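# Open the narrow cabinet's top drawer, keep others shut

## Task

Pull the top drawer of the slim cabinet that has three drawers fully open and leave it open; every other drawer anywhere in the room must end fully closed, no cabinet may be shifted much from its spot, and the robot must not tip over or finish leaning, or the task fails.

## Robot and tools

Robot: a Dexmate Vega on a three-wheeled mobile base, with a Z-folding torso (thigh, shank, chest, joints torso_hip_rad, torso_knee_rad, torso_waist_rad), two seven-joint arms with two-finger grippers, and a head. Cameras: head_camera (896x560), left_wrist_camera and right_wrist_camera (672x420), the wrist ones on the back of each hand. From above the robot is about 0.70 m long and 0.63 m wide, its front edge 0.35 m ahead of the base origin.

Frames (metres): the base frame sits on the floor at the robot's turning point, on its centre line, 0.185 m behind the front axle; x forward, y left, z up. Reported chest, left_hand and right_hand points are in this frame. A hand point lies between the fingers, 0.033 m short of the closed tips; fingers point along the hand's z, close along its y, and the back faces -x. Printed hand positions get less accurate at long reach. The odometry frame is the base frame at scene start; base_odometry counts only wheel rotation (slips count as travel), heading in rad, positive left. turned_by_wheels and turned_by_imu give the turn since the previous result; the IMU also sees skids and pushes. base_tilt gives forward and right lean in degrees (about 2 degrees of error).

Tool move: one action per call. Either "base" and/or "joints" (plus optional "speeds", "min_time_s"), or "target" alone. "cameras" picks images: omitted, null or ["all"] gives all, [] none; an unknown name invalidates the call. A move with no action just reports state.
- base: exactly one key, a relative offset from where the base last reported itself. translate_m: metres, forward positive, -2 to 2. strafe_m: metres, left positive, -2 to 2 (heading may drift). rotate_rad: radians, counter-clockwise positive, -3.2 to 3.2. Front wheels first swivel to the new direction (up to about 1.1 s). Done means within 0.005 m, 0.015 m sideways or 0.015 rad by wheel count. The base does not stop on hitting furniture; a time_out or a near-zero count means something held it (drive away, or rotate in place to free a stuck wheel).
- joints: absolute targets, one key per joint, radians. Ranges: hip 0 to 1.57, knee 0 to 3.141, waist -1.57 to 1.57 (chest forward lean = knee - hip - waist). Left arm: shoulder_pitch -3.041 to 3.041 (positive lowers), shoulder_yaw -0.423 to 1.523, upper_arm_roll and forearm_roll ±3.041, elbow -3.041 to 0.214 (0 straight, negative bends up), wrist_pitch ±1.366 (positive tips down), wrist_yaw -1.348 to 1.087. Right arm mirrored: shoulder_pitch negative lowers, shoulder_yaw -1.523 to 0.423, wrist_pitch negative tips down, wrist_yaw -1.087 to 1.348. Grippers 0 (closed) to 0.785 per finger. Head: head_pan_rad ±2.792 (positive left), head_tilt_rad ±1.483, head_camera_tilt_rad -1.483 to 1.378 (positive looks down). Top speeds: arms 0.32 rad/s, torso 0.27, head 1.5, grippers 0.75. Torso joints in one action arrive together.
- target: moves one hand to an absolute pose in the base frame: side "left"/"right"; x, y, z in metres (-3 to 3); pitch_deg -30 to 95 (90 fingers down, 0 level); heading_deg (0 forward, counter-clockwise positive) and optional roll_deg (default 0, jaw level; positive turns the hand clockwise seen from behind), both -360 to 360; optional line_only true to allow only a straight-line path. It is checked against the robot body only, not the room, and the robot must be still. Results: reached (within 10 mm and 2 degrees), short with the error (if "short (part of ...)", resend the same target), or refused with a reason.
- speeds: per-action caps, translate_m/strafe_m 0.04 to 0.3 m/s, rotate_rad 0.1 to 0.6 rad/s. min_time_s: 0.1 to 8 s minimum duration for arm and head motions.
No action exceeds 15 s; base moves stop at 14 s.

Torso presets (hip, knee, waist): stand 0.469, 1.617, 1.048 (start); stand_high 0.78, 1.57, 0.44; lean_20 0.52, 1.05, 0.18; lean_45 0.52, 1.05, -0.26; low_lean_45 0, 0, -0.79. Fold the arms before low_lean_45. Arm fold, keys in order shoulder_pitch, shoulder_yaw, upper_arm_roll, elbow, forearm_roll, wrist_pitch, wrist_yaw: left 1, 0.5, -0.6, -2.5, 0, -0.9, 0; right -1, -0.5, 0.6, -2.5, 0, 0.9, 0.

Result lines: "move" reads done or the worst status. base_status, joint_status, left_hand_status, right_hand_status describe the last accepted action: done, off_target (still pushing), contact_stop or time_out (target dropped, whole torso or arm group halts), contact_stop_at_<key>, not_followed (a safety check withheld arm targets; "joint command not followed" or "pose unreachable", often with a cause line), limit_stop_at_motor_heat. on_its_own lists uncommanded behaviour. Joint torques and motor temperatures are listed per arm in joint order. Omitted joints may still be pushing toward older targets.

Tool wait: seconds 0 to 10, plus cameras; the robot keeps its last command. Tool zoom_image: camera and region [x0, y0, x1, y1] in that camera's pixels, at most 504x504, on the latest image of a camera that was returned. Tool finished_scene: scene is the current scene number; irreversible. A refused call cancels later move/wait/finished_scene calls in the same reply; an invalid call does not.

Gripper: finger gap at angle a is roughly 0.24a - 0.002 m at the hand point; the angle does not show whether something is held.

Avoid: tipping (nothing prevents a fall, and a fallen robot stays down); arms hitting or pressing each other hard (can end the scene); slamming drawers or shoving cabinets; hard pushes that trip contact stops or torque faults (arm freezes 10 s); pressing or holding stretched arms long enough to overheat motors (stop at 80 °C). After any stop, move the arm clear first. The simulation keeps running while you compose replies.

Each tool is called as name(argument=value, ...), one argument or row to a line, values as JSON.

## Session

move(
)

Scene clock: 0.00 s.
Joint torques (N m): no reading
Motor temperatures (°C): left_arm=[31 31 31 26 40 35 41] | right_arm=[30 27 33 31 36 36 33]
base_odometry: x=+0.000 y=+0.000 heading=+0.000
turned_by_wheels: +0.000
turned_by_imu: +0.000
base_tilt: forward=+0.0 right=+0.8
base_status: not commanded
joint_positions: torso_hip_rad=+0.469 torso_knee_rad=+1.617 torso_waist_rad=+1.048 left_shoulder_pitch_rad=+2.217 left_shoulder_yaw_rad=-0.014 left_upper_arm_roll_rad=-0.004 left_elbow_rad=-1.080 left_forearm_roll_rad=+0.010 left_wrist_pitch_rad=-0.495 left_wrist_yaw_rad=-0.006 left_gripper_rad=+0.005 right_shoulder_pitch_rad=-2.194 right_shoulder_yaw_rad=-0.002 right_upper_arm_roll_rad=+0.006 right_elbow_rad=-1.112 right_forearm_roll_rad=+0.018 right_wrist_pitch_rad=+0.493 right_wrist_yaw_rad=-0.008 right_gripper_rad=+0.005 head_pan_rad=+0.000 head_tilt_rad=+0.000 head_camera_tilt_rad=+0.000
joint_status: not commanded
chest: x=-0.0111 y=+0.0000 z=+1.4155 quat_wxyz=(+0.999, +0.000, +0.050, +0.000) (m; base frame)
left_hand: x=+0.1723 y=+0.2218 z=+0.5939 quat_wxyz=(+0.402, -0.001, +0.916, -0.004) pitch_deg=+42.6 heading_deg=-0.5 roll_deg=-0.7 back=up (m; base frame)
right_hand: x=+0.2084 y=-0.2404 z=+0.6102 quat_wxyz=(+0.427, +0.011, +0.904, -0.007) pitch_deg=+39.4 heading_deg=-1.6 roll_deg=-0.3 back=up (m; base frame)
pictures: head_camera, left_wrist_camera, right_wrist_camera

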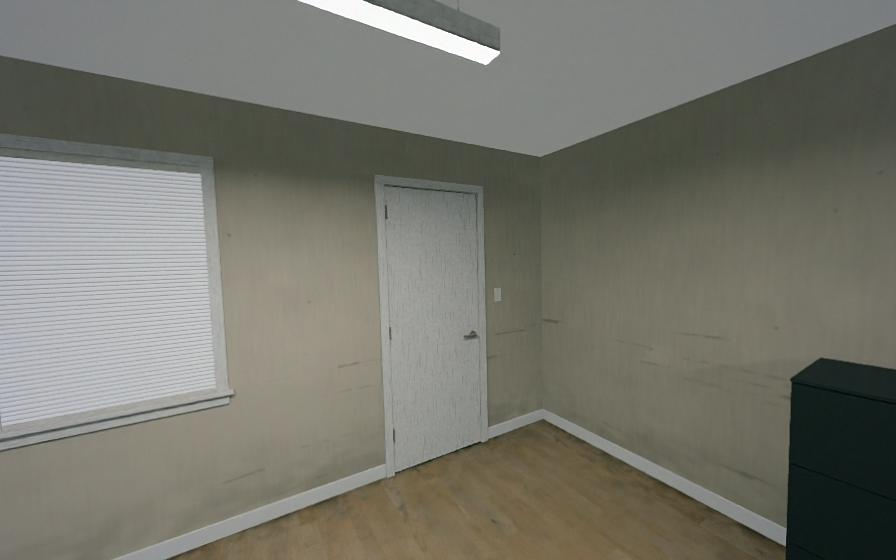

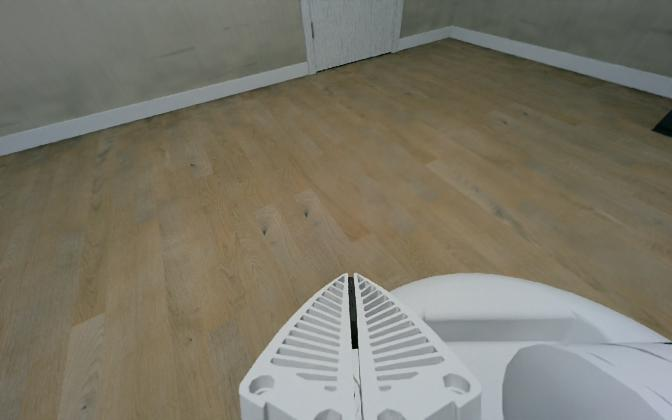

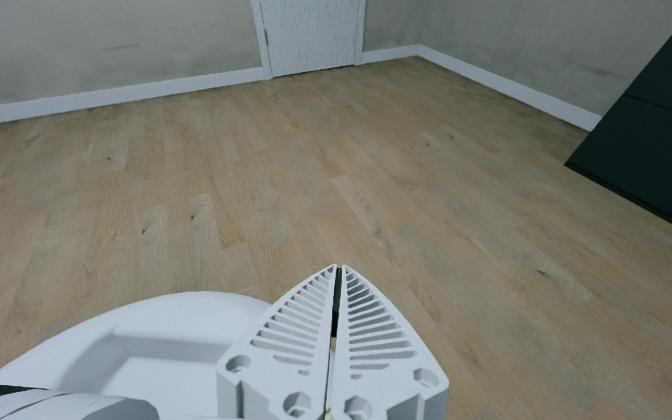

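move(
  joints={"head_pan_rad":-1.3,"head_camera_tilt_rad":0.4},
  cameras=["head_camera"],
)

move(
  joints={"head_pan_rad":-2.7},
  cameras=["head_camera"],
)

move(
  joints={"head_pan_rad":1.8},
  cameras=["head_camera"],
)

Scene clock: 1.80 s.
Joint torques (N m): left_arm=[5.81 1.02 -1.8 -1.96 -0.02 -1.65 0.32] | right_arm=[-4.68 -0.01 0.66 -2.29 0.06 2.56 -0.09]
Motor temperatures (°C): left_arm=[31 31 31 26 40 35 41] | right_arm=[30 27 33 31 36 36 33]
move: done
base_odometry: x=+0.000 y=+0.000 heading=+0.000
turned_by_wheels: +0.000
turned_by_imu: +0.000
base_tilt: forward=+0.1 right=+0.7
base_status: not commanded
joint_positions: torso_hip_rad=+0.469 torso_knee_rad=+1.617 torso_waist_rad=+1.048 left_shoulder_pitch_rad=+2.217 left_shoulder_yaw_rad=-0.014 left_upper_arm_roll_rad=-0.004 left_elbow_rad=-1.080 left_forearm_roll_rad=+0.010 left_wrist_pitch_rad=-0.495 left_wrist_yaw_rad=-0.006 left_gripper_rad=+0.005 right_shoulder_pitch_rad=-2.194 right_shoulder_yaw_rad=-0.002 right_upper_arm_roll_rad=+0.006 right_elbow_rad=-1.112 right_forearm_roll_rad=+0.018 right_wrist_pitch_rad=+0.493 right_wrist_yaw_rad=-0.008 right_gripper_rad=+0.005 head_pan_rad=-1.300 head_tilt_rad=+0.000 head_camera_tilt_rad=+0.400
joint_status: all done
chest: x=-0.0111 y=+0.0000 z=+1.4155 quat_wxyz=(+0.999, +0.000, +0.050, +0.000) (m; base frame)
left_hand: x=+0.1724 y=+0.2218 z=+0.5939 quat_wxyz=(+0.402, -0.001, +0.916, -0.004) pitch_deg=+42.6 heading_deg=-0.5 roll_deg=-0.7 back=up (m; base frame)
right_hand: x=+0.2084 y=-0.2404 z=+0.6102 quat_wxyz=(+0.427, +0.011, +0.904, -0.007) pitch_deg=+39.4 heading_deg=-1.6 roll_deg=-0.3 back=up (m; base frame)
pictures: head_camera

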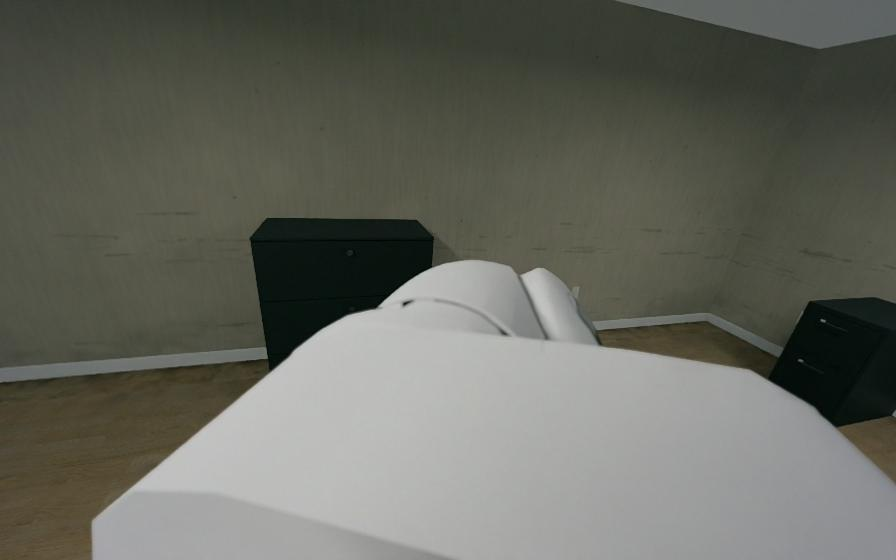

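Scene clock: 3.40 s.
Joint torques (N m): left_arm=[5.74 -0.31 -0.53 -2.2 -0.03 -2.1 -0.18] | right_arm=[-3.81 -1.71 0.31 -2.47 0.2 3.06 0.05]
Motor temperatures (°C): left_arm=[31 31 31 26 40 35 41] | right_arm=[30 27 33 31 36 37 33]
move: done
base_odometry: x=+0.000 y=+0.000 heading=+0.000
turned_by_wheels: +0.000
turned_by_imu: +0.000
base_tilt: forward=+0.0 right=+0.8
base_status: not commanded
joint_positions: torso_hip_rad=+0.469 torso_knee_rad=+1.617 torso_waist_rad=+1.048 left_shoulder_pitch_rad=+2.217 left_shoulder_yaw_rad=-0.014 left_upper_arm_roll_rad=-0.004 left_elbow_rad=-1.080 left_forearm_roll_rad=+0.010 left_wrist_pitch_rad=-0.495 left_wrist_yaw_rad=-0.006 left_gripper_rad=+0.005 right_shoulder_pitch_rad=-2.194 right_shoulder_yaw_rad=-0.002 right_upper_arm_roll_rad=+0.006 right_elbow_rad=-1.112 right_forearm_roll_rad=+0.018 right_wrist_pitch_rad=+0.493 right_wrist_yaw_rad=-0.008 right_gripper_rad=+0.005 head_pan_rad=-2.700 head_tilt_rad=+0.000 head_camera_tilt_rad=+0.400
joint_status: all done
chest: x=-0.0111 y=+0.0000 z=+1.4155 quat_wxyz=(+0.999, +0.000, +0.050, +0.000) (m; base frame)
left_hand: x=+0.1724 y=+0.2218 z=+0.5939 quat_wxyz=(+0.402, -0.001, +0.916, -0.004) pitch_deg=+42.6 heading_deg=-0.5 roll_deg=-0.7 back=up (m; base frame)
right_hand: x=+0.2084 y=-0.2404 z=+0.6102 quat_wxyz=(+0.427, +0.011, +0.904, -0.007) pitch_deg=+39.4 heading_deg=-1.6 roll_deg=-0.3 back=up (m; base frame)
pictures: head_camera

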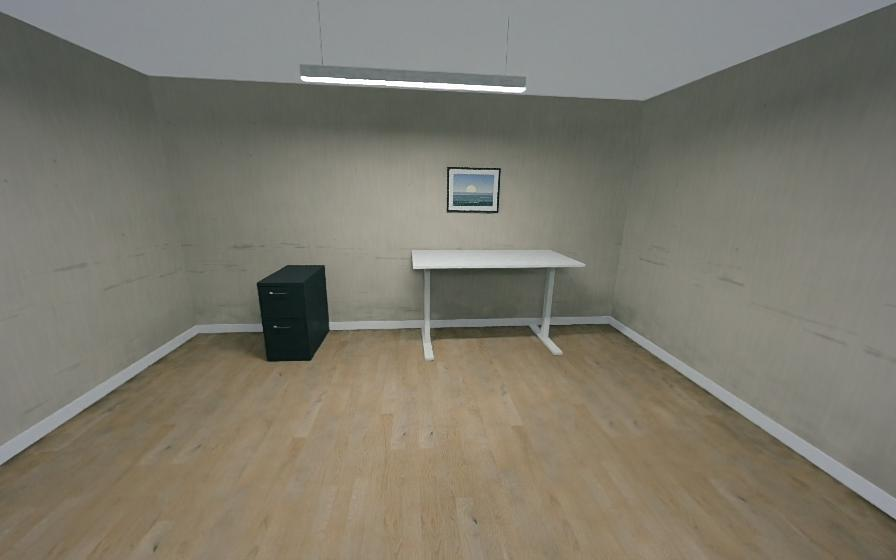

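Scene clock: 7.07 s.
Joint torques (N m): left_arm=[6.53 -0.25 -1.11 -2.88 -0.04 -1.67 -0.12] | right_arm=[-4.5 0.61 0.45 -2.23 -0.04 2.82 0.09]
Motor temperatures (°C): left_arm=[31 31 31 26 40 35 41] | right_arm=[30 27 33 31 36 37 33]
move: done
base_odometry: x=+0.000 y=+0.000 heading=+0.000
turned_by_wheels: +0.000
turned_by_imu: +0.000
base_tilt: forward=+0.0 right=+0.7
base_status: not commanded
joint_positions: torso_hip_rad=+0.469 torso_knee_rad=+1.617 torso_waist_rad=+1.048 left_shoulder_pitch_rad=+2.217 left_shoulder_yaw_rad=-0.014 left_upper_arm_roll_rad=-0.004 left_elbow_rad=-1.080 left_forearm_roll_rad=+0.010 left_wrist_pitch_rad=-0.495 left_wrist_yaw_rad=-0.006 left_gripper_rad=+0.005 right_shoulder_pitch_rad=-2.194 right_shoulder_yaw_rad=-0.002 right_upper_arm_roll_rad=+0.006 right_elbow_rad=-1.112 right_forearm_roll_rad=+0.018 right_wrist_pitch_rad=+0.493 right_wrist_yaw_rad=-0.008 right_gripper_rad=+0.005 head_pan_rad=+1.800 head_tilt_rad=+0.000 head_camera_tilt_rad=+0.400
joint_status: all done
chest: x=-0.0111 y=+0.0000 z=+1.4155 quat_wxyz=(+0.999, +0.000, +0.050, +0.000) (m; base frame)
left_hand: x=+0.1724 y=+0.2218 z=+0.5939 quat_wxyz=(+0.402, -0.001, +0.916, -0.004) pitch_deg=+42.6 heading_deg=-0.5 roll_deg=-0.7 back=up (m; base frame)
right_hand: x=+0.2084 y=-0.2404 z=+0.6102 quat_wxyz=(+0.427, +0.011, +0.904, -0.007) pitch_deg=+39.4 heading_deg=-1.6 roll_deg=-0.3 back=up (m; base frame)
pictures: head_camera

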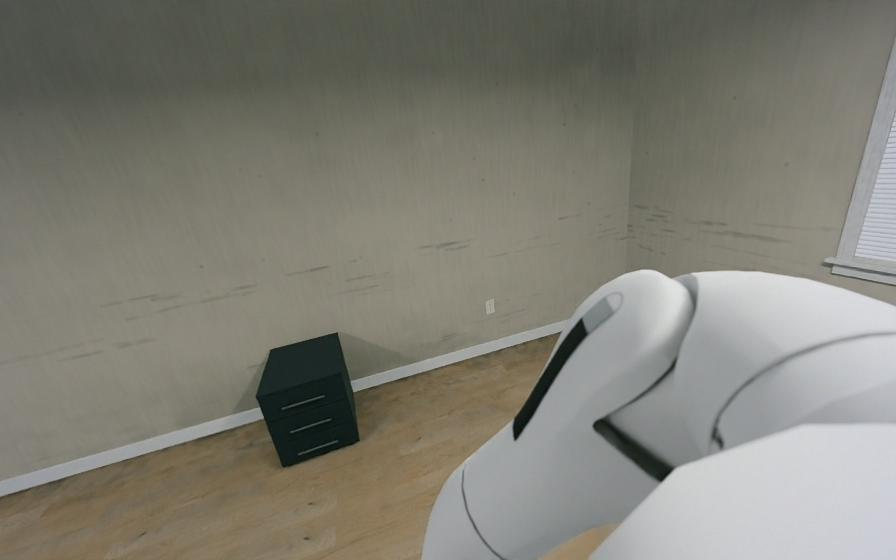

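zoom_image(
  camera="head_camera",
  region=[230, 310, 390, 480],
)

move(
  base={"rotate_rad":2.2},
  joints={"head_pan_rad":0},
  cameras=["head_camera"],
)

Scaled by 2.965 from the camera's 896x560 image, which has a finer 960x600 frame.

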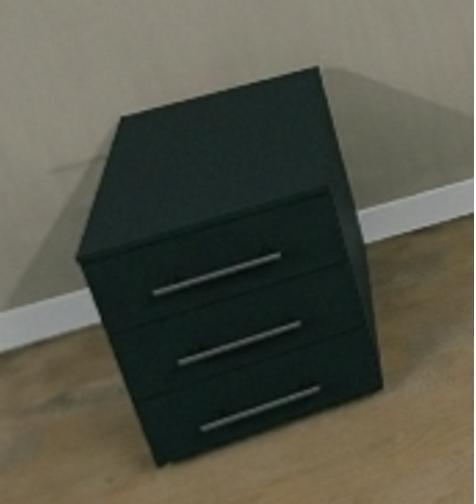

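Scene clock: 12.53 s.
Joint torques (N m): left_arm=[6.66 -0.94 -1.58 -1.9 0.21 -1.71 0.03] | right_arm=[-4.58 -1.24 0.39 -2.6 0 3.09 -0.13]
Motor temperatures (°C): left_arm=[31 31 31 26 40 35 41] | right_arm=[30 27 33 31 36 37 33]
move: done
base_odometry: x=+0.003 y=-0.001 heading=+2.207
turned_by_wheels: +2.207
turned_by_imu: +2.195
base_tilt: forward=+0.1 right=+0.8
base_status: done
joint_positions: torso_hip_rad=+0.469 torso_knee_rad=+1.617 torso_waist_rad=+1.048 left_shoulder_pitch_rad=+2.217 left_shoulder_yaw_rad=-0.014 left_upper_arm_roll_rad=-0.004 left_elbow_rad=-1.080 left_forearm_roll_rad=+0.010 left_wrist_pitch_rad=-0.495 left_wrist_yaw_rad=-0.006 left_gripper_rad=+0.005 right_shoulder_pitch_rad=-2.194 right_shoulder_yaw_rad=-0.002 right_upper_arm_roll_rad=+0.006 right_elbow_rad=-1.112 right_forearm_roll_rad=+0.018 right_wrist_pitch_rad=+0.493 right_wrist_yaw_rad=-0.008 right_gripper_rad=+0.005 head_pan_rad=+0.000 head_tilt_rad=+0.000 head_camera_tilt_rad=+0.400
joint_status: all done
chest: x=-0.0111 y=+0.0000 z=+1.4155 quat_wxyz=(+0.999, +0.000, +0.050, +0.000) (m; base frame)
left_hand: x=+0.1724 y=+0.2218 z=+0.5939 quat_wxyz=(+0.402, -0.001, +0.916, -0.004) pitch_deg=+42.6 heading_deg=-0.5 roll_deg=-0.7 back=up (m; base frame)
right_hand: x=+0.2084 y=-0.2404 z=+0.6102 quat_wxyz=(+0.427, +0.011, +0.904, -0.007) pitch_deg=+39.4 heading_deg=-1.6 roll_deg=-0.3 back=up (m; base frame)
pictures: head_camera

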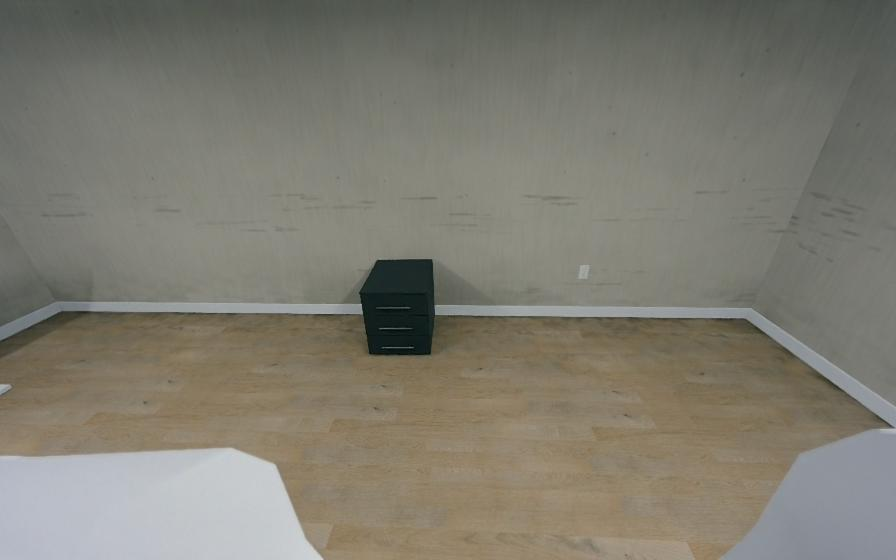

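move(
  base={"strafe_m":0.53},
  joints={"torso_hip_rad":0.52,"torso_knee_rad":1.05,"torso_waist_rad":0.0},
  cameras=[],
)

move(
  base={"translate_m":0.6},
)

Scene clock: 18.47 s.
Joint torques (N m): left_arm=[17.71 0.69 -0.51 0.63 0.13 -1.74 -0.06] | right_arm=[-14.18 -1.12 0.37 -0.1 0.07 2.37 -0.16]
Motor temperatures (°C): left_arm=[31 31 31 26 40 35 41] | right_arm=[30 27 33 31 36 37 33]
move: done
base_odometry: x=-0.420 y=-0.317 heading=+2.219
turned_by_wheels: +0.013
turned_by_imu: +0.005
base_tilt: forward=+0.0 right=+0.8
base_status: done
joint_positions: torso_hip_rad=+0.520 torso_knee_rad=+1.050 torso_waist_rad=+0.000 left_shoulder_pitch_rad=+2.217 left_shoulder_yaw_rad=-0.014 left_upper_arm_roll_rad=-0.004 left_elbow_rad=-1.080 left_forearm_roll_rad=+0.010 left_wrist_pitch_rad=-0.495 left_wrist_yaw_rad=-0.006 left_gripper_rad=+0.005 right_shoulder_pitch_rad=-2.194 right_shoulder_yaw_rad=-0.002 right_upper_arm_roll_rad=+0.006 right_elbow_rad=-1.112 right_forearm_roll_rad=+0.018 right_wrist_pitch_rad=+0.493 right_wrist_yaw_rad=-0.008 right_gripper_rad=+0.005 head_pan_rad=+0.000 head_tilt_rad=+0.000 head_camera_tilt_rad=+0.400
joint_status: all done
chest: x=-0.0599 y=+0.0000 z=+1.2751 quat_wxyz=(+0.965, +0.000, +0.262, +0.000) (m; base frame)
left_hand: x=-0.2355 y=+0.2218 z=+0.4518 quat_wxyz=(+0.198, -0.002, +0.980, -0.004) pitch_deg=+67.2 heading_deg=-0.9 roll_deg=-1.2 back=up (m; base frame)
right_hand: x=-0.1960 y=-0.2404 z=+0.4515 quat_wxyz=(+0.224, +0.009, +0.974, -0.009) pitch_deg=+64.0 heading_deg=-2.9 roll_deg=-1.8 back=up (m; base frame)
pictures: none
No camera images: "cameras" was empty.

Scene clock: 22.60 s.
Joint torques (N m): left_arm=[17.31 0.01 -1.22 0.66 0.33 -1.22 -0.03] | right_arm=[-15.96 -1.1 0.31 0.47 0.2 1.04 0.01]
Motor temperatures (°C): left_arm=[31 31 31 26 40 35 41] | right_arm=[30 27 33 31 36 37 33]
move: done
base_odometry: x=-0.782 y=+0.161 heading=+2.218
turned_by_wheels: -0.001
turned_by_imu: -0.003
base_tilt: forward=+0.0 right=+0.8
base_status: done
joint_positions: torso_hip_rad=+0.520 torso_knee_rad=+1.050 torso_waist_rad=+0.000 left_shoulder_pitch_rad=+2.217 left_shoulder_yaw_rad=-0.014 left_upper_arm_roll_rad=-0.004 left_elbow_rad=-1.080 left_forearm_roll_rad=+0.010 left_wrist_pitch_rad=-0.495 left_wrist_yaw_rad=-0.006 left_gripper_rad=+0.005 right_shoulder_pitch_rad=-2.194 right_shoulder_yaw_rad=-0.002 right_upper_arm_roll_rad=+0.006 right_elbow_rad=-1.112 right_forearm_roll_rad=+0.018 right_wrist_pitch_rad=+0.493 right_wrist_yaw_rad=-0.008 right_gripper_rad=+0.005 head_pan_rad=+0.000 head_tilt_rad=+0.000 head_camera_tilt_rad=+0.400
joint_status: not commanded
chest: x=-0.0599 y=+0.0000 z=+1.2751 quat_wxyz=(+0.965, +0.000, +0.262, +0.000) (m; base frame)
left_hand: x=-0.2355 y=+0.2218 z=+0.4518 quat_wxyz=(+0.198, -0.002, +0.980, -0.004) pitch_deg=+67.2 heading_deg=-0.9 roll_deg=-1.2 back=up (m; base frame)
right_hand: x=-0.1960 y=-0.2404 z=+0.4515 quat_wxyz=(+0.224, +0.009, +0.974, -0.009) pitch_deg=+64.0 heading_deg=-2.9 roll_deg=-1.8 back=up (m; base frame)
pictures: head_camera, left_wrist_camera, right_wrist_camera

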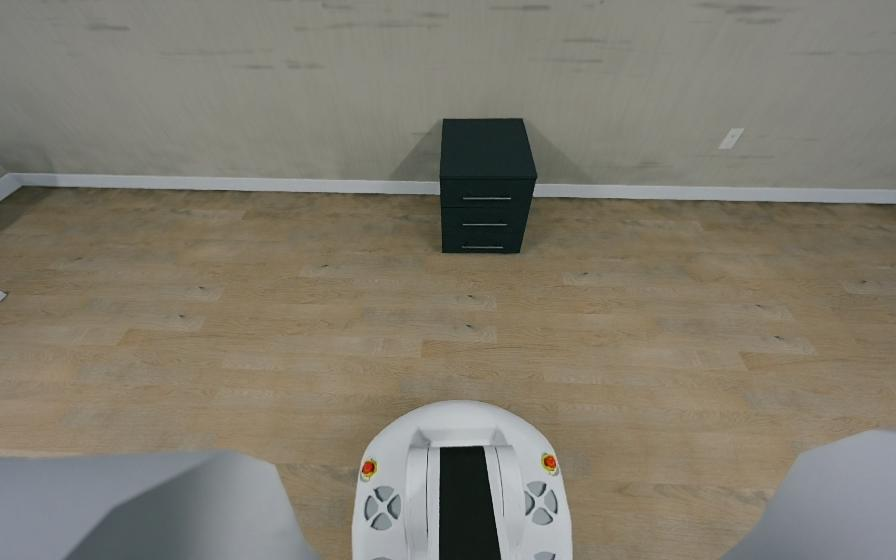

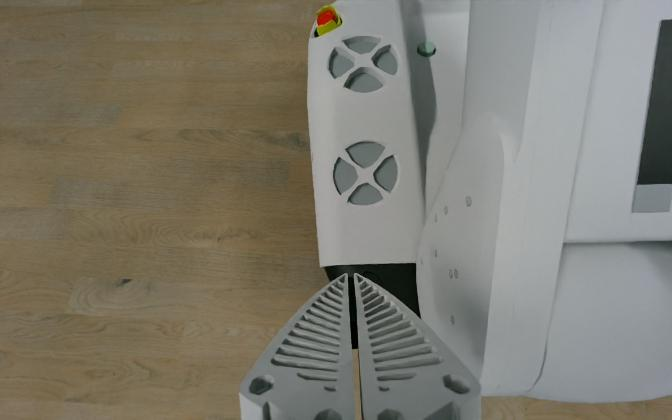

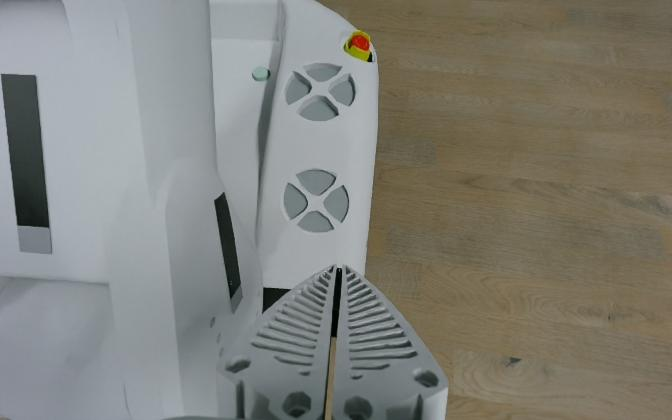

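move(
  joints={"left_shoulder_pitch_rad":1,"left_shoulder_yaw_rad":0.5,"left_upper_arm_roll_rad":-0.6,"left_elbow_rad":-2.5,"left_forearm_roll_rad":0,"left_wrist_pitch_rad":-0.9,"left_wrist_yaw_rad":0,"right_shoulder_pitch_rad":-0.7,"right_shoulder_yaw_rad":0,"right_upper_arm_roll_rad":0,"right_elbow_rad":-1.4,"right_forearm_roll_rad":0,"right_wrist_pitch_rad":0,"right_wrist_yaw_rad":0,"right_gripper_rad":0.4},
  cameras=["head_camera"],
)

move(
  joints={"torso_hip_rad":0.2,"torso_knee_rad":0.6,"torso_waist_rad":-0.4,"head_camera_tilt_rad":0},
)

Scene clock: 29.53 s.
Joint torques (N m): left_arm=[-13.2 8.82 -6.64 -1.47 -1.27 1.09 0.66] | right_arm=[35.11 0.42 -3.33 -9.21 -0.09 2.55 0.38]
Motor temperatures (°C): left_arm=[31 31 31 26 40 35 41] | right_arm=[30 27 33 31 36 37 33]
move: done
base_odometry: x=-0.782 y=+0.161 heading=+2.218
turned_by_wheels: +0.000
turned_by_imu: +0.000
base_tilt: forward=+0.0 right=+0.7
base_status: not commanded
joint_positions: torso_hip_rad=+0.520 torso_knee_rad=+1.050 torso_waist_rad=+0.000 left_shoulder_pitch_rad=+1.002 left_shoulder_yaw_rad=+0.499 left_upper_arm_roll_rad=-0.599 left_elbow_rad=-2.498 left_forearm_roll_rad=+0.000 left_wrist_pitch_rad=-0.899 left_wrist_yaw_rad=+0.000 left_gripper_rad=+0.005 right_shoulder_pitch_rad=-0.704 right_shoulder_yaw_rad=+0.000 right_upper_arm_roll_rad=+0.000 right_elbow_rad=-1.399 right_forearm_roll_rad=+0.000 right_wrist_pitch_rad=+0.001 right_wrist_yaw_rad=+0.000 right_gripper_rad=+0.400 head_pan_rad=+0.000 head_tilt_rad=+0.000 head_camera_tilt_rad=+0.400
joint_status: all done
chest: x=-0.0599 y=+0.0000 z=+1.2751 quat_wxyz=(+0.965, +0.000, +0.262, +0.000) (m; base frame)
left_hand: x=+0.0562 y=+0.1542 z=+1.5543 quat_wxyz=(+0.905, +0.266, -0.208, +0.259) pitch_deg=-50.6 heading_deg=-112.1 roll_deg=-36.0 back=down (m; base frame)
right_hand: x=+0.7820 y=-0.2298 z=+1.0685 quat_wxyz=(+0.763, +0.000, +0.646, +0.000) pitch_deg=-9.5 heading_deg=+0.0 roll_deg=+0.0 back=up (m; base frame)
pictures: head_camera

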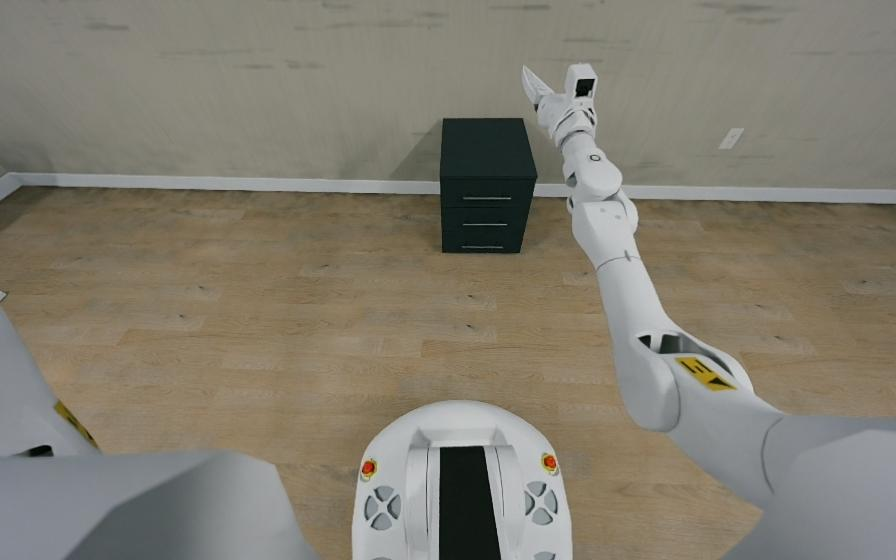

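Scene clock: 32.50 s.
Joint torques (N m): left_arm=[-12.74 10.06 -8.06 -2.95 -1.29 0.79 0.67] | right_arm=[28.83 0.85 -3.11 -8.6 -0.02 3.56 0.13]
Motor temperatures (°C): left_arm=[31 31 31 26 40 35 41] | right_arm=[30 27 33 31 36 37 33]
move: done
base_odometry: x=-0.782 y=+0.161 heading=+2.219
turned_by_wheels: +0.000
turned_by_imu: +0.000
base_tilt: forward=+0.1 right=+0.7
base_status: not commanded
joint_positions: torso_hip_rad=+0.200 torso_knee_rad=+0.600 torso_waist_rad=-0.400 left_shoulder_pitch_rad=+1.000 left_shoulder_yaw_rad=+0.500 left_upper_arm_roll_rad=-0.600 left_elbow_rad=-2.500 left_forearm_roll_rad=+0.000 left_wrist_pitch_rad=-0.900 left_wrist_yaw_rad=+0.000 left_gripper_rad=+0.005 right_shoulder_pitch_rad=-0.700 right_shoulder_yaw_rad=+0.000 right_upper_arm_roll_rad=+0.000 right_elbow_rad=-1.400 right_forearm_roll_rad=+0.000 right_wrist_pitch_rad=+0.000 right_wrist_yaw_rad=+0.000 right_gripper_rad=+0.400 head_pan_rad=+0.000 head_tilt_rad=+0.000 head_camera_tilt_rad=+0.000
joint_status: all done
chest: x=+0.0781 y=+0.0000 z=+1.0631 quat_wxyz=(+0.921, +0.000, +0.389, +0.000) (m; base frame)
left_hand: x=+0.2626 y=+0.1532 z=+1.3016 quat_wxyz=(+0.924, +0.299, -0.086, +0.221) pitch_deg=-53.8 heading_deg=-92.7 roll_deg=-60.4 back=down (m; base frame)
right_hand: x=+0.8361 y=-0.2297 z=+0.6423 quat_wxyz=(+0.670, +0.000, +0.742, +0.000) pitch_deg=+5.8 heading_deg=+0.0 roll_deg=+0.0 back=up (m; base frame)
pictures: head_camera, left_wrist_camera, right_wrist_camera

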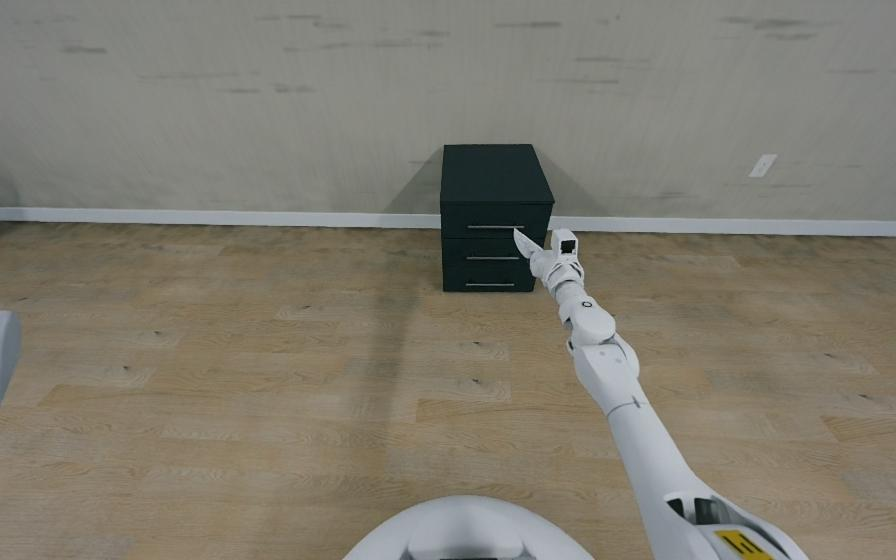

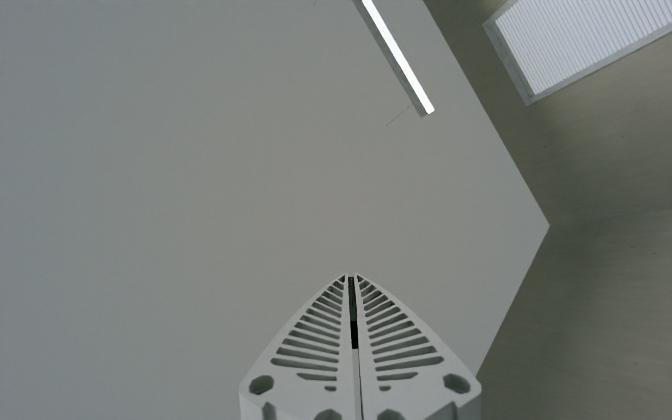

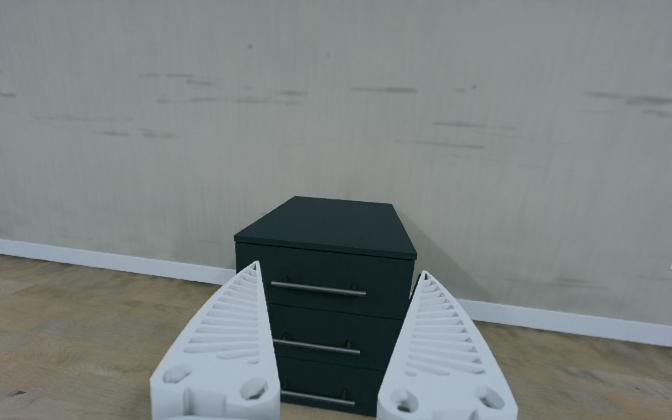

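move(
  target={"side":"right","x":0.78,"y":-0.18,"z":0.46,"pitch_deg":0,"heading_deg":0,"roll_deg":90},
  cameras=["head_camera","right_wrist_camera"],
)

Scene clock: 33.30 s.
Joint torques (N m): left_arm=[-12.96 9.15 -8.62 -2.36 -1.26 1.11 0.97] | right_arm=[30.08 0.79 -3.53 -9.68 -0.09 2.72 0.36]
Motor temperatures (°C): left_arm=[31 31 31 26 40 35 41] | right_arm=[30 27 33 31 36 37 33]
move: refused
base_odometry: x=-0.782 y=+0.161 heading=+2.219
turned_by_wheels: +0.000
turned_by_imu: +0.000
base_tilt: forward=+0.0 right=+0.7
base_status: not commanded
joint_positions: torso_hip_rad=+0.200 torso_knee_rad=+0.600 torso_waist_rad=-0.400 left_shoulder_pitch_rad=+1.000 left_shoulder_yaw_rad=+0.500 left_upper_arm_roll_rad=-0.600 left_elbow_rad=-2.500 left_forearm_roll_rad=+0.000 left_wrist_pitch_rad=-0.900 left_wrist_yaw_rad=+0.000 left_gripper_rad=+0.005 right_shoulder_pitch_rad=-0.700 right_shoulder_yaw_rad=+0.000 right_upper_arm_roll_rad=+0.000 right_elbow_rad=-1.400 right_forearm_roll_rad=+0.000 right_wrist_pitch_rad=+0.000 right_wrist_yaw_rad=+0.000 right_gripper_rad=+0.400 head_pan_rad=+0.000 head_tilt_rad=+0.000 head_camera_tilt_rad=+0.000
joint_status: not commanded
chest: x=+0.0781 y=+0.0000 z=+1.0631 quat_wxyz=(+0.921, +0.000, +0.389, +0.000) (m; base frame)
left_hand: x=+0.2626 y=+0.1532 z=+1.3016 quat_wxyz=(+0.924, +0.299, -0.086, +0.221) pitch_deg=-53.8 heading_deg=-92.7 roll_deg=-60.4 back=down (m; base frame)
right_hand: x=+0.8361 y=-0.2297 z=+0.6423 quat_wxyz=(+0.670, +0.000, +0.742, +0.000) pitch_deg=+5.8 heading_deg=+0.0 roll_deg=+0.0 back=up (m; base frame)
right_hand_status: refused: no posture of the arm gets there (out of reach): the closest leaves the hand 3.8 cm and 0 deg from the pose. Nothing moved.
pictures: head_camera, right_wrist_camera

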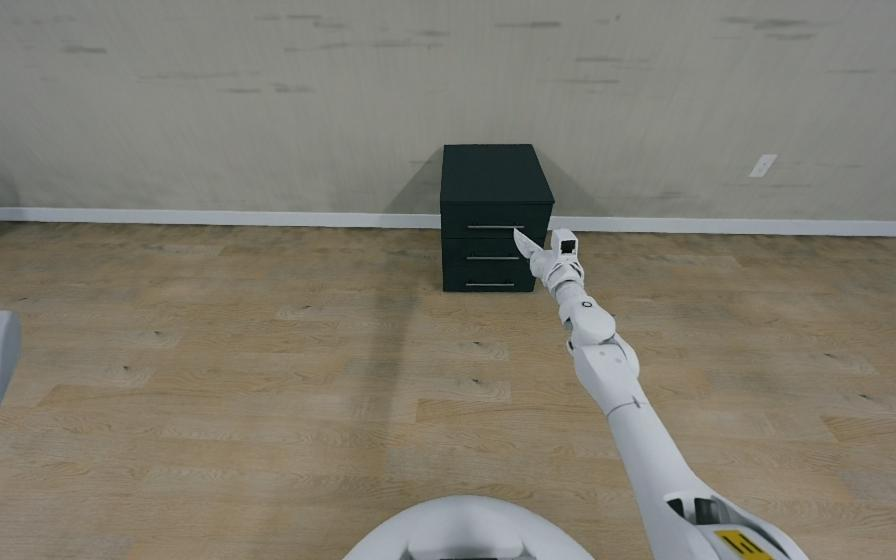

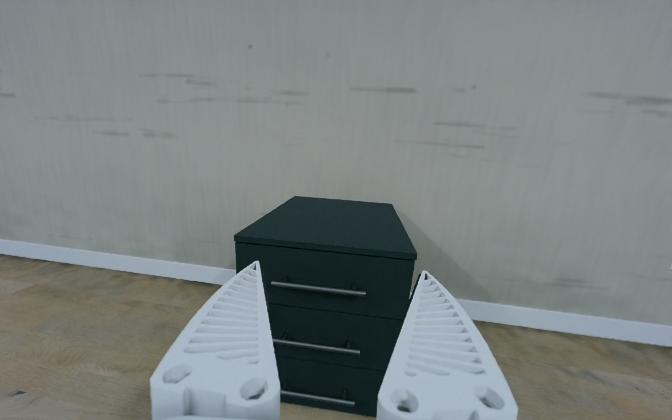

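move(
  target={"side":"right","x":0.8,"y":-0.18,"z":0.48,"pitch_deg":35,"heading_deg":0,"roll_deg":90},
  cameras=["head_camera","right_wrist_camera"],
)

Scene clock: 38.33 s.
Joint torques (N m): left_arm=[-11.84 6.81 -8.06 -2.13 -1.27 1.37 0.66] | right_arm=[30.87 3.7 -1.31 -4.39 0.8 0.84 1.51]
Motor temperatures (°C): left_arm=[31 31 31 26 40 35 41] | right_arm=[30 27 33 32 36 37 33]
move: done
base_odometry: x=-0.782 y=+0.161 heading=+2.219
turned_by_wheels: +0.000
turned_by_imu: +0.000
base_tilt: forward=+0.1 right=+0.7
base_status: not commanded
joint_positions: torso_hip_rad=+0.200 torso_knee_rad=+0.600 torso_waist_rad=-0.400 left_shoulder_pitch_rad=+1.000 left_shoulder_yaw_rad=+0.500 left_upper_arm_roll_rad=-0.600 left_elbow_rad=-2.500 left_forearm_roll_rad=+0.000 left_wrist_pitch_rad=-0.900 left_wrist_yaw_rad=+0.000 left_gripper_rad=+0.005 right_shoulder_pitch_rad=-0.560 right_shoulder_yaw_rad=+0.423 right_upper_arm_roll_rad=+0.396 right_elbow_rad=-1.306 right_forearm_roll_rad=+1.040 right_wrist_pitch_rad=-0.235 right_wrist_yaw_rad=-0.405 right_gripper_rad=+0.400 head_pan_rad=+0.000 head_tilt_rad=+0.000 head_camera_tilt_rad=+0.000
joint_status: not commanded
chest: x=+0.0781 y=+0.0000 z=+1.0631 quat_wxyz=(+0.921, +0.000, +0.389, +0.000) (m; base frame)
left_hand: x=+0.2626 y=+0.1532 z=+1.3016 quat_wxyz=(+0.924, +0.299, -0.086, +0.221) pitch_deg=-53.8 heading_deg=-92.7 roll_deg=-60.4 back=down (m; base frame)
right_hand: x=+0.7999 y=-0.1803 z=+0.4801 quat_wxyz=(+0.328, +0.626, +0.628, +0.326) pitch_deg=+35.0 heading_deg=-0.1 roll_deg=+89.7 (m; base frame)
right_hand_status: reached (straight line, planned for 3.6 s): 0 mm and 0.3 deg off.
pictures: head_camera, right_wrist_camera

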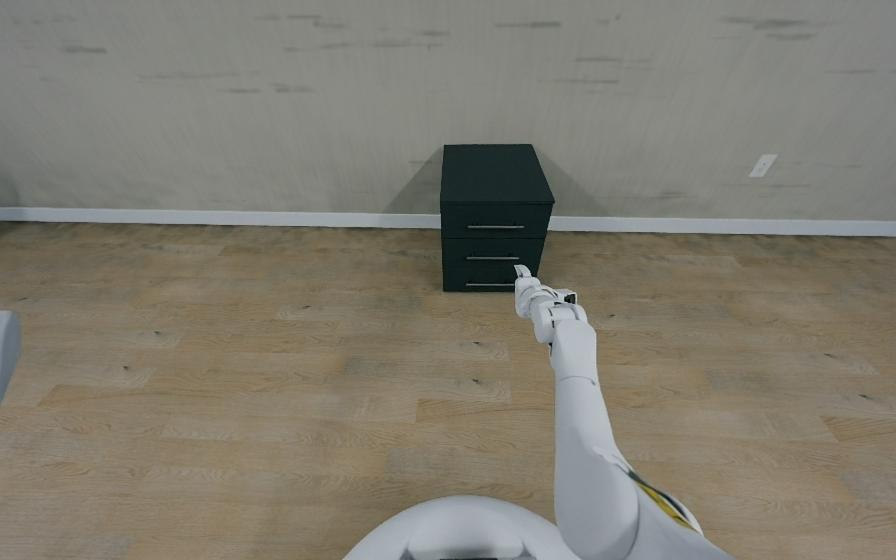

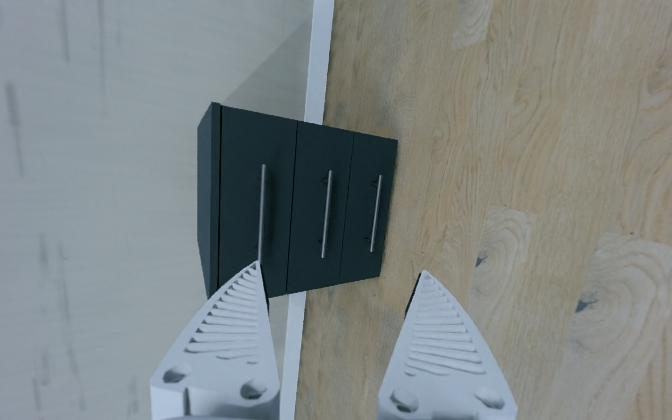

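move(
  target={"side":"right","x":0.8,"y":-0.16,"z":0.41,"pitch_deg":30,"heading_deg":0,"roll_deg":90},
  cameras=[],
)

move(
  base={"translate_m":0.25},
  cameras=["head_camera","right_wrist_camera"],
)

Scene clock: 42.77 s.
Joint torques (N m): left_arm=[-12.52 9.39 -8.46 -3.75 -1.56 0.59 0.76] | right_arm=[31.66 -0.82 0.83 -3.31 -0.11 0.71 2.41]
Motor temperatures (°C): left_arm=[31 31 31 26 40 35 41] | right_arm=[30 27 33 32 36 37 33]
move: done
base_odometry: x=-0.782 y=+0.161 heading=+2.219
turned_by_wheels: +0.000
turned_by_imu: +0.000
base_tilt: forward=+0.0 right=+0.7
base_status: not commanded
joint_positions: torso_hip_rad=+0.200 torso_knee_rad=+0.600 torso_waist_rad=-0.400 left_shoulder_pitch_rad=+1.000 left_shoulder_yaw_rad=+0.500 left_upper_arm_roll_rad=-0.600 left_elbow_rad=-2.500 left_forearm_roll_rad=+0.000 left_wrist_pitch_rad=-0.900 left_wrist_yaw_rad=+0.000 left_gripper_rad=+0.005 right_shoulder_pitch_rad=-0.445 right_shoulder_yaw_rad=+0.332 right_upper_arm_roll_rad=+0.447 right_elbow_rad=-0.794 right_forearm_roll_rad=+1.024 right_wrist_pitch_rad=-0.064 right_wrist_yaw_rad=+0.021 right_gripper_rad=+0.400 head_pan_rad=+0.000 head_tilt_rad=+0.000 head_camera_tilt_rad=+0.000
joint_status: not commanded
chest: x=+0.0781 y=+0.0000 z=+1.0631 quat_wxyz=(+0.921, +0.000, +0.389, +0.000) (m; base frame)
left_hand: x=+0.2626 y=+0.1532 z=+1.3016 quat_wxyz=(+0.924, +0.299, -0.086, +0.221) pitch_deg=-53.8 heading_deg=-92.7 roll_deg=-60.4 back=down (m; base frame)
right_hand: x=+0.7998 y=-0.1599 z=+0.4101 quat_wxyz=(+0.353, +0.613, +0.613, +0.353) pitch_deg=+30.1 heading_deg=+0.0 roll_deg=-90.0 (m; base frame)
right_hand_status: reached (straight line, planned for 1.9 s): 0 mm and 0.1 deg off.
pictures: none
No camera images: "cameras" was empty.

Scene clock: 45.13 s.
Joint torques (N m): left_arm=[-12.32 7.17 -7.44 -2.61 -1.71 1.15 0.7] | right_arm=[31.14 -0.49 0.41 -4.71 -0.16 0.54 2.51]
Motor temperatures (°C): left_arm=[31 31 31 26 40 35 41] | right_arm=[30 27 33 32 36 37 33]
move: done
base_odometry: x=-0.933 y=+0.360 heading=+2.218
turned_by_wheels: -0.001
turned_by_imu: -0.001
base_tilt: forward=+0.1 right=+0.7
base_status: done
joint_positions: torso_hip_rad=+0.200 torso_knee_rad=+0.600 torso_waist_rad=-0.400 left_shoulder_pitch_rad=+1.000 left_shoulder_yaw_rad=+0.500 left_upper_arm_roll_rad=-0.600 left_elbow_rad=-2.500 left_forearm_roll_rad=+0.000 left_wrist_pitch_rad=-0.900 left_wrist_yaw_rad=+0.000 left_gripper_rad=+0.005 right_shoulder_pitch_rad=-0.444 right_shoulder_yaw_rad=+0.331 right_upper_arm_roll_rad=+0.448 right_elbow_rad=-0.790 right_forearm_roll_rad=+1.024 right_wrist_pitch_rad=-0.063 right_wrist_yaw_rad=+0.024 right_gripper_rad=+0.400 head_pan_rad=+0.000 head_tilt_rad=+0.000 head_camera_tilt_rad=+0.000
joint_status: not commanded
chest: x=+0.0782 y=+0.0000 z=+1.0631 quat_wxyz=(+0.921, +0.000, +0.390, +0.000) (m; base frame)
left_hand: x=+0.2626 y=+0.1532 z=+1.3016 quat_wxyz=(+0.924, +0.299, -0.086, +0.221) pitch_deg=-53.8 heading_deg=-92.7 roll_deg=-60.4 back=down (m; base frame)
right_hand: x=+0.7997 y=-0.1598 z=+0.4097 quat_wxyz=(+0.353, +0.612, +0.613, +0.353) pitch_deg=+30.0 heading_deg=+0.0 roll_deg=-90.0 (m; base frame)
pictures: head_camera, right_wrist_camera

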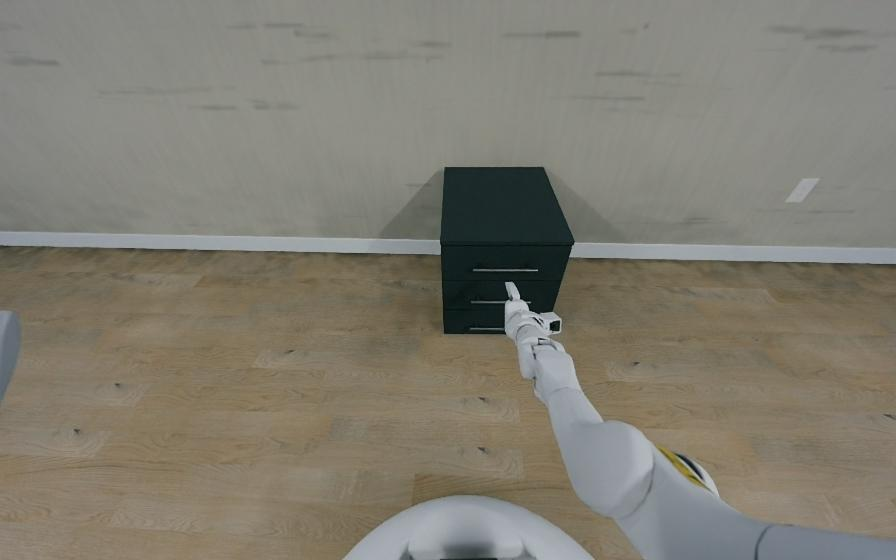

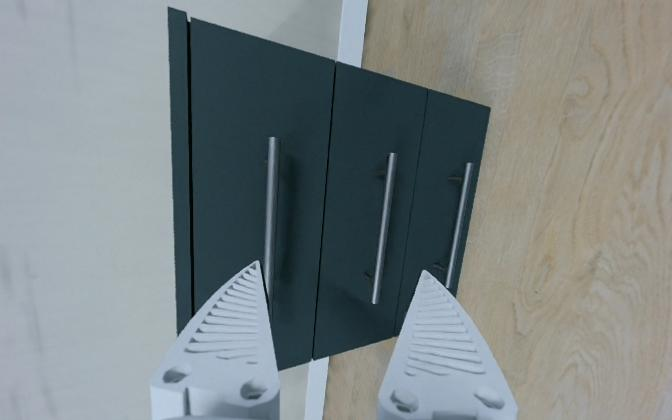

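move(
  base={"translate_m":0.1},
  cameras=["head_camera","right_wrist_camera"],
)

Scene clock: 47.67 s.
Joint torques (N m): left_arm=[-11.1 8.61 -8.08 -1.87 -1.52 0.15 0.66] | right_arm=[30.84 0.28 0.15 -4.16 0.11 0.62 2.28]
Motor temperatures (°C): left_arm=[31 31 31 26 40 35 41] | right_arm=[30 27 33 32 36 37 33]
move: done
base_odometry: x=-0.993 y=+0.440 heading=+2.217
turned_by_wheels: -0.001
turned_by_imu: -0.001
base_tilt: forward=+0.0 right=+0.8
base_status: done
joint_positions: torso_hip_rad=+0.200 torso_knee_rad=+0.600 torso_waist_rad=-0.400 left_shoulder_pitch_rad=+1.000 left_shoulder_yaw_rad=+0.500 left_upper_arm_roll_rad=-0.600 left_elbow_rad=-2.500 left_forearm_roll_rad=+0.000 left_wrist_pitch_rad=-0.900 left_wrist_yaw_rad=+0.000 left_gripper_rad=+0.005 right_shoulder_pitch_rad=-0.444 right_shoulder_yaw_rad=+0.331 right_upper_arm_roll_rad=+0.448 right_elbow_rad=-0.790 right_forearm_roll_rad=+1.024 right_wrist_pitch_rad=-0.062 right_wrist_yaw_rad=+0.024 right_gripper_rad=+0.400 head_pan_rad=+0.000 head_tilt_rad=+0.000 head_camera_tilt_rad=+0.000
joint_status: not commanded
chest: x=+0.0782 y=+0.0000 z=+1.0631 quat_wxyz=(+0.921, +0.000, +0.390, +0.000) (m; base frame)
left_hand: x=+0.2626 y=+0.1532 z=+1.3016 quat_wxyz=(+0.924, +0.299, -0.086, +0.221) pitch_deg=-53.8 heading_deg=-92.7 roll_deg=-60.4 back=down (m; base frame)
right_hand: x=+0.7997 y=-0.1598 z=+0.4096 quat_wxyz=(+0.353, +0.612, +0.613, +0.353) pitch_deg=+30.0 heading_deg=+0.0 roll_deg=-90.0 (m; base frame)
pictures: head_camera, right_wrist_camera

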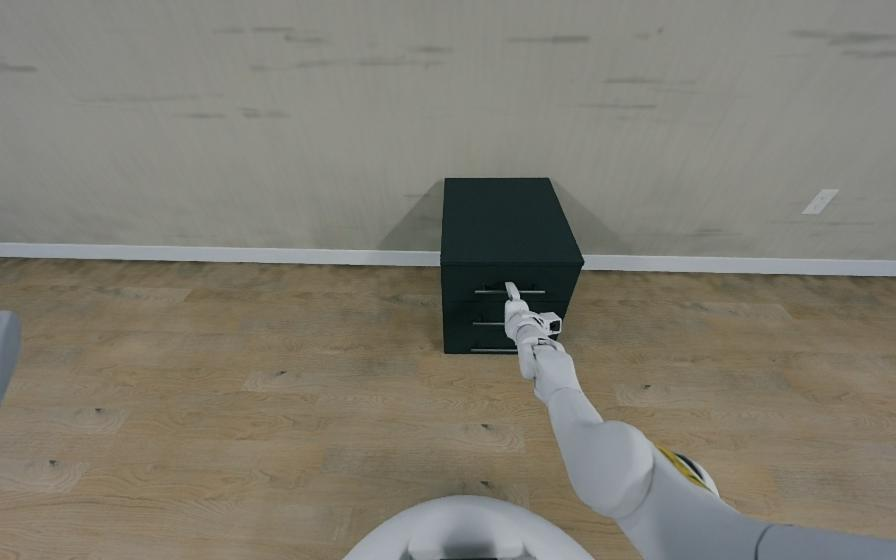

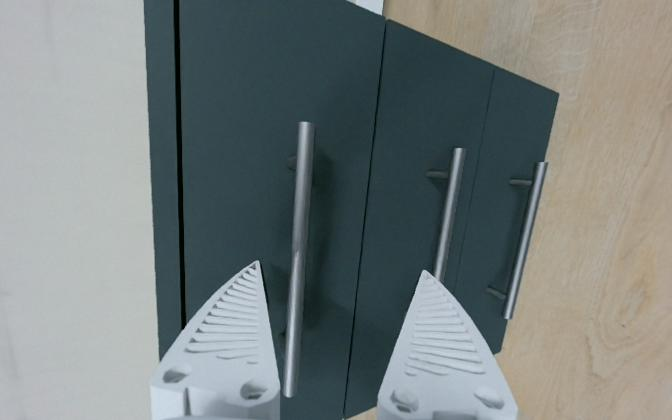

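move(
  base={"translate_m":0.06},
  speeds={"translate_m":0.08},
  cameras=["head_camera","right_wrist_camera"],
)

Scene clock: 49.67 s.
Joint torques (N m): left_arm=[-11.22 8.25 -7.92 -2.69 -1.5 1.01 0.74] | right_arm=[31.42 -0.49 -1.23 -6.82 0.01 -0.02 4.24]
Motor temperatures (°C): left_arm=[31 31 31 26 40 35 41] | right_arm=[30 27 33 32 36 37 33]
move: done
base_odometry: x=-1.030 y=+0.488 heading=+2.216
turned_by_wheels: -0.001
turned_by_imu: -0.001
base_tilt: forward=+0.1 right=+0.7
base_status: done
joint_positions: torso_hip_rad=+0.200 torso_knee_rad=+0.600 torso_waist_rad=-0.400 left_shoulder_pitch_rad=+1.000 left_shoulder_yaw_rad=+0.500 left_upper_arm_roll_rad=-0.600 left_elbow_rad=-2.500 left_forearm_roll_rad=+0.000 left_wrist_pitch_rad=-0.900 left_wrist_yaw_rad=+0.000 left_gripper_rad=+0.005 right_shoulder_pitch_rad=-0.444 right_shoulder_yaw_rad=+0.331 right_upper_arm_roll_rad=+0.448 right_elbow_rad=-0.790 right_forearm_roll_rad=+1.024 right_wrist_pitch_rad=-0.062 right_wrist_yaw_rad=+0.023 right_gripper_rad=+0.400 head_pan_rad=+0.000 head_tilt_rad=+0.000 head_camera_tilt_rad=+0.000
joint_status: not commanded
chest: x=+0.0781 y=+0.0000 z=+1.0631 quat_wxyz=(+0.921, +0.000, +0.389, +0.000) (m; base frame)
left_hand: x=+0.2625 y=+0.1532 z=+1.3016 quat_wxyz=(+0.924, +0.299, -0.086, +0.221) pitch_deg=-53.8 heading_deg=-92.7 roll_deg=-60.4 back=down (m; base frame)
right_hand: x=+0.7995 y=-0.1598 z=+0.4094 quat_wxyz=(+0.353, +0.613, +0.613, +0.353) pitch_deg=+30.1 heading_deg=+0.0 roll_deg=-90.0 (m; base frame)
pictures: head_camera, right_wrist_camera

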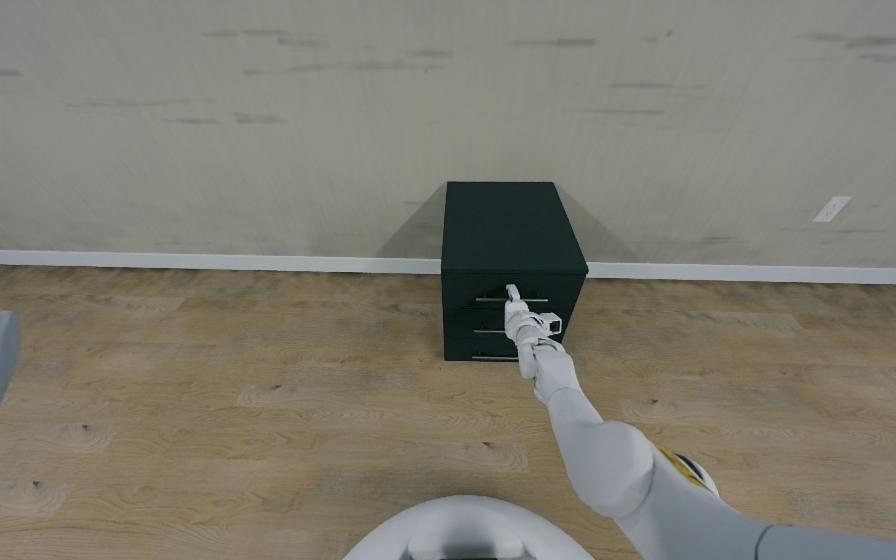

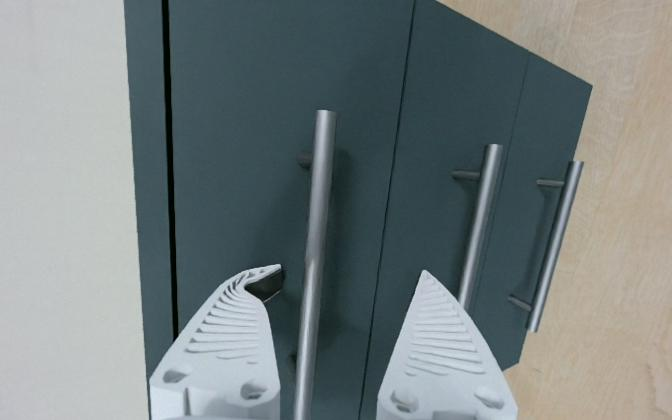

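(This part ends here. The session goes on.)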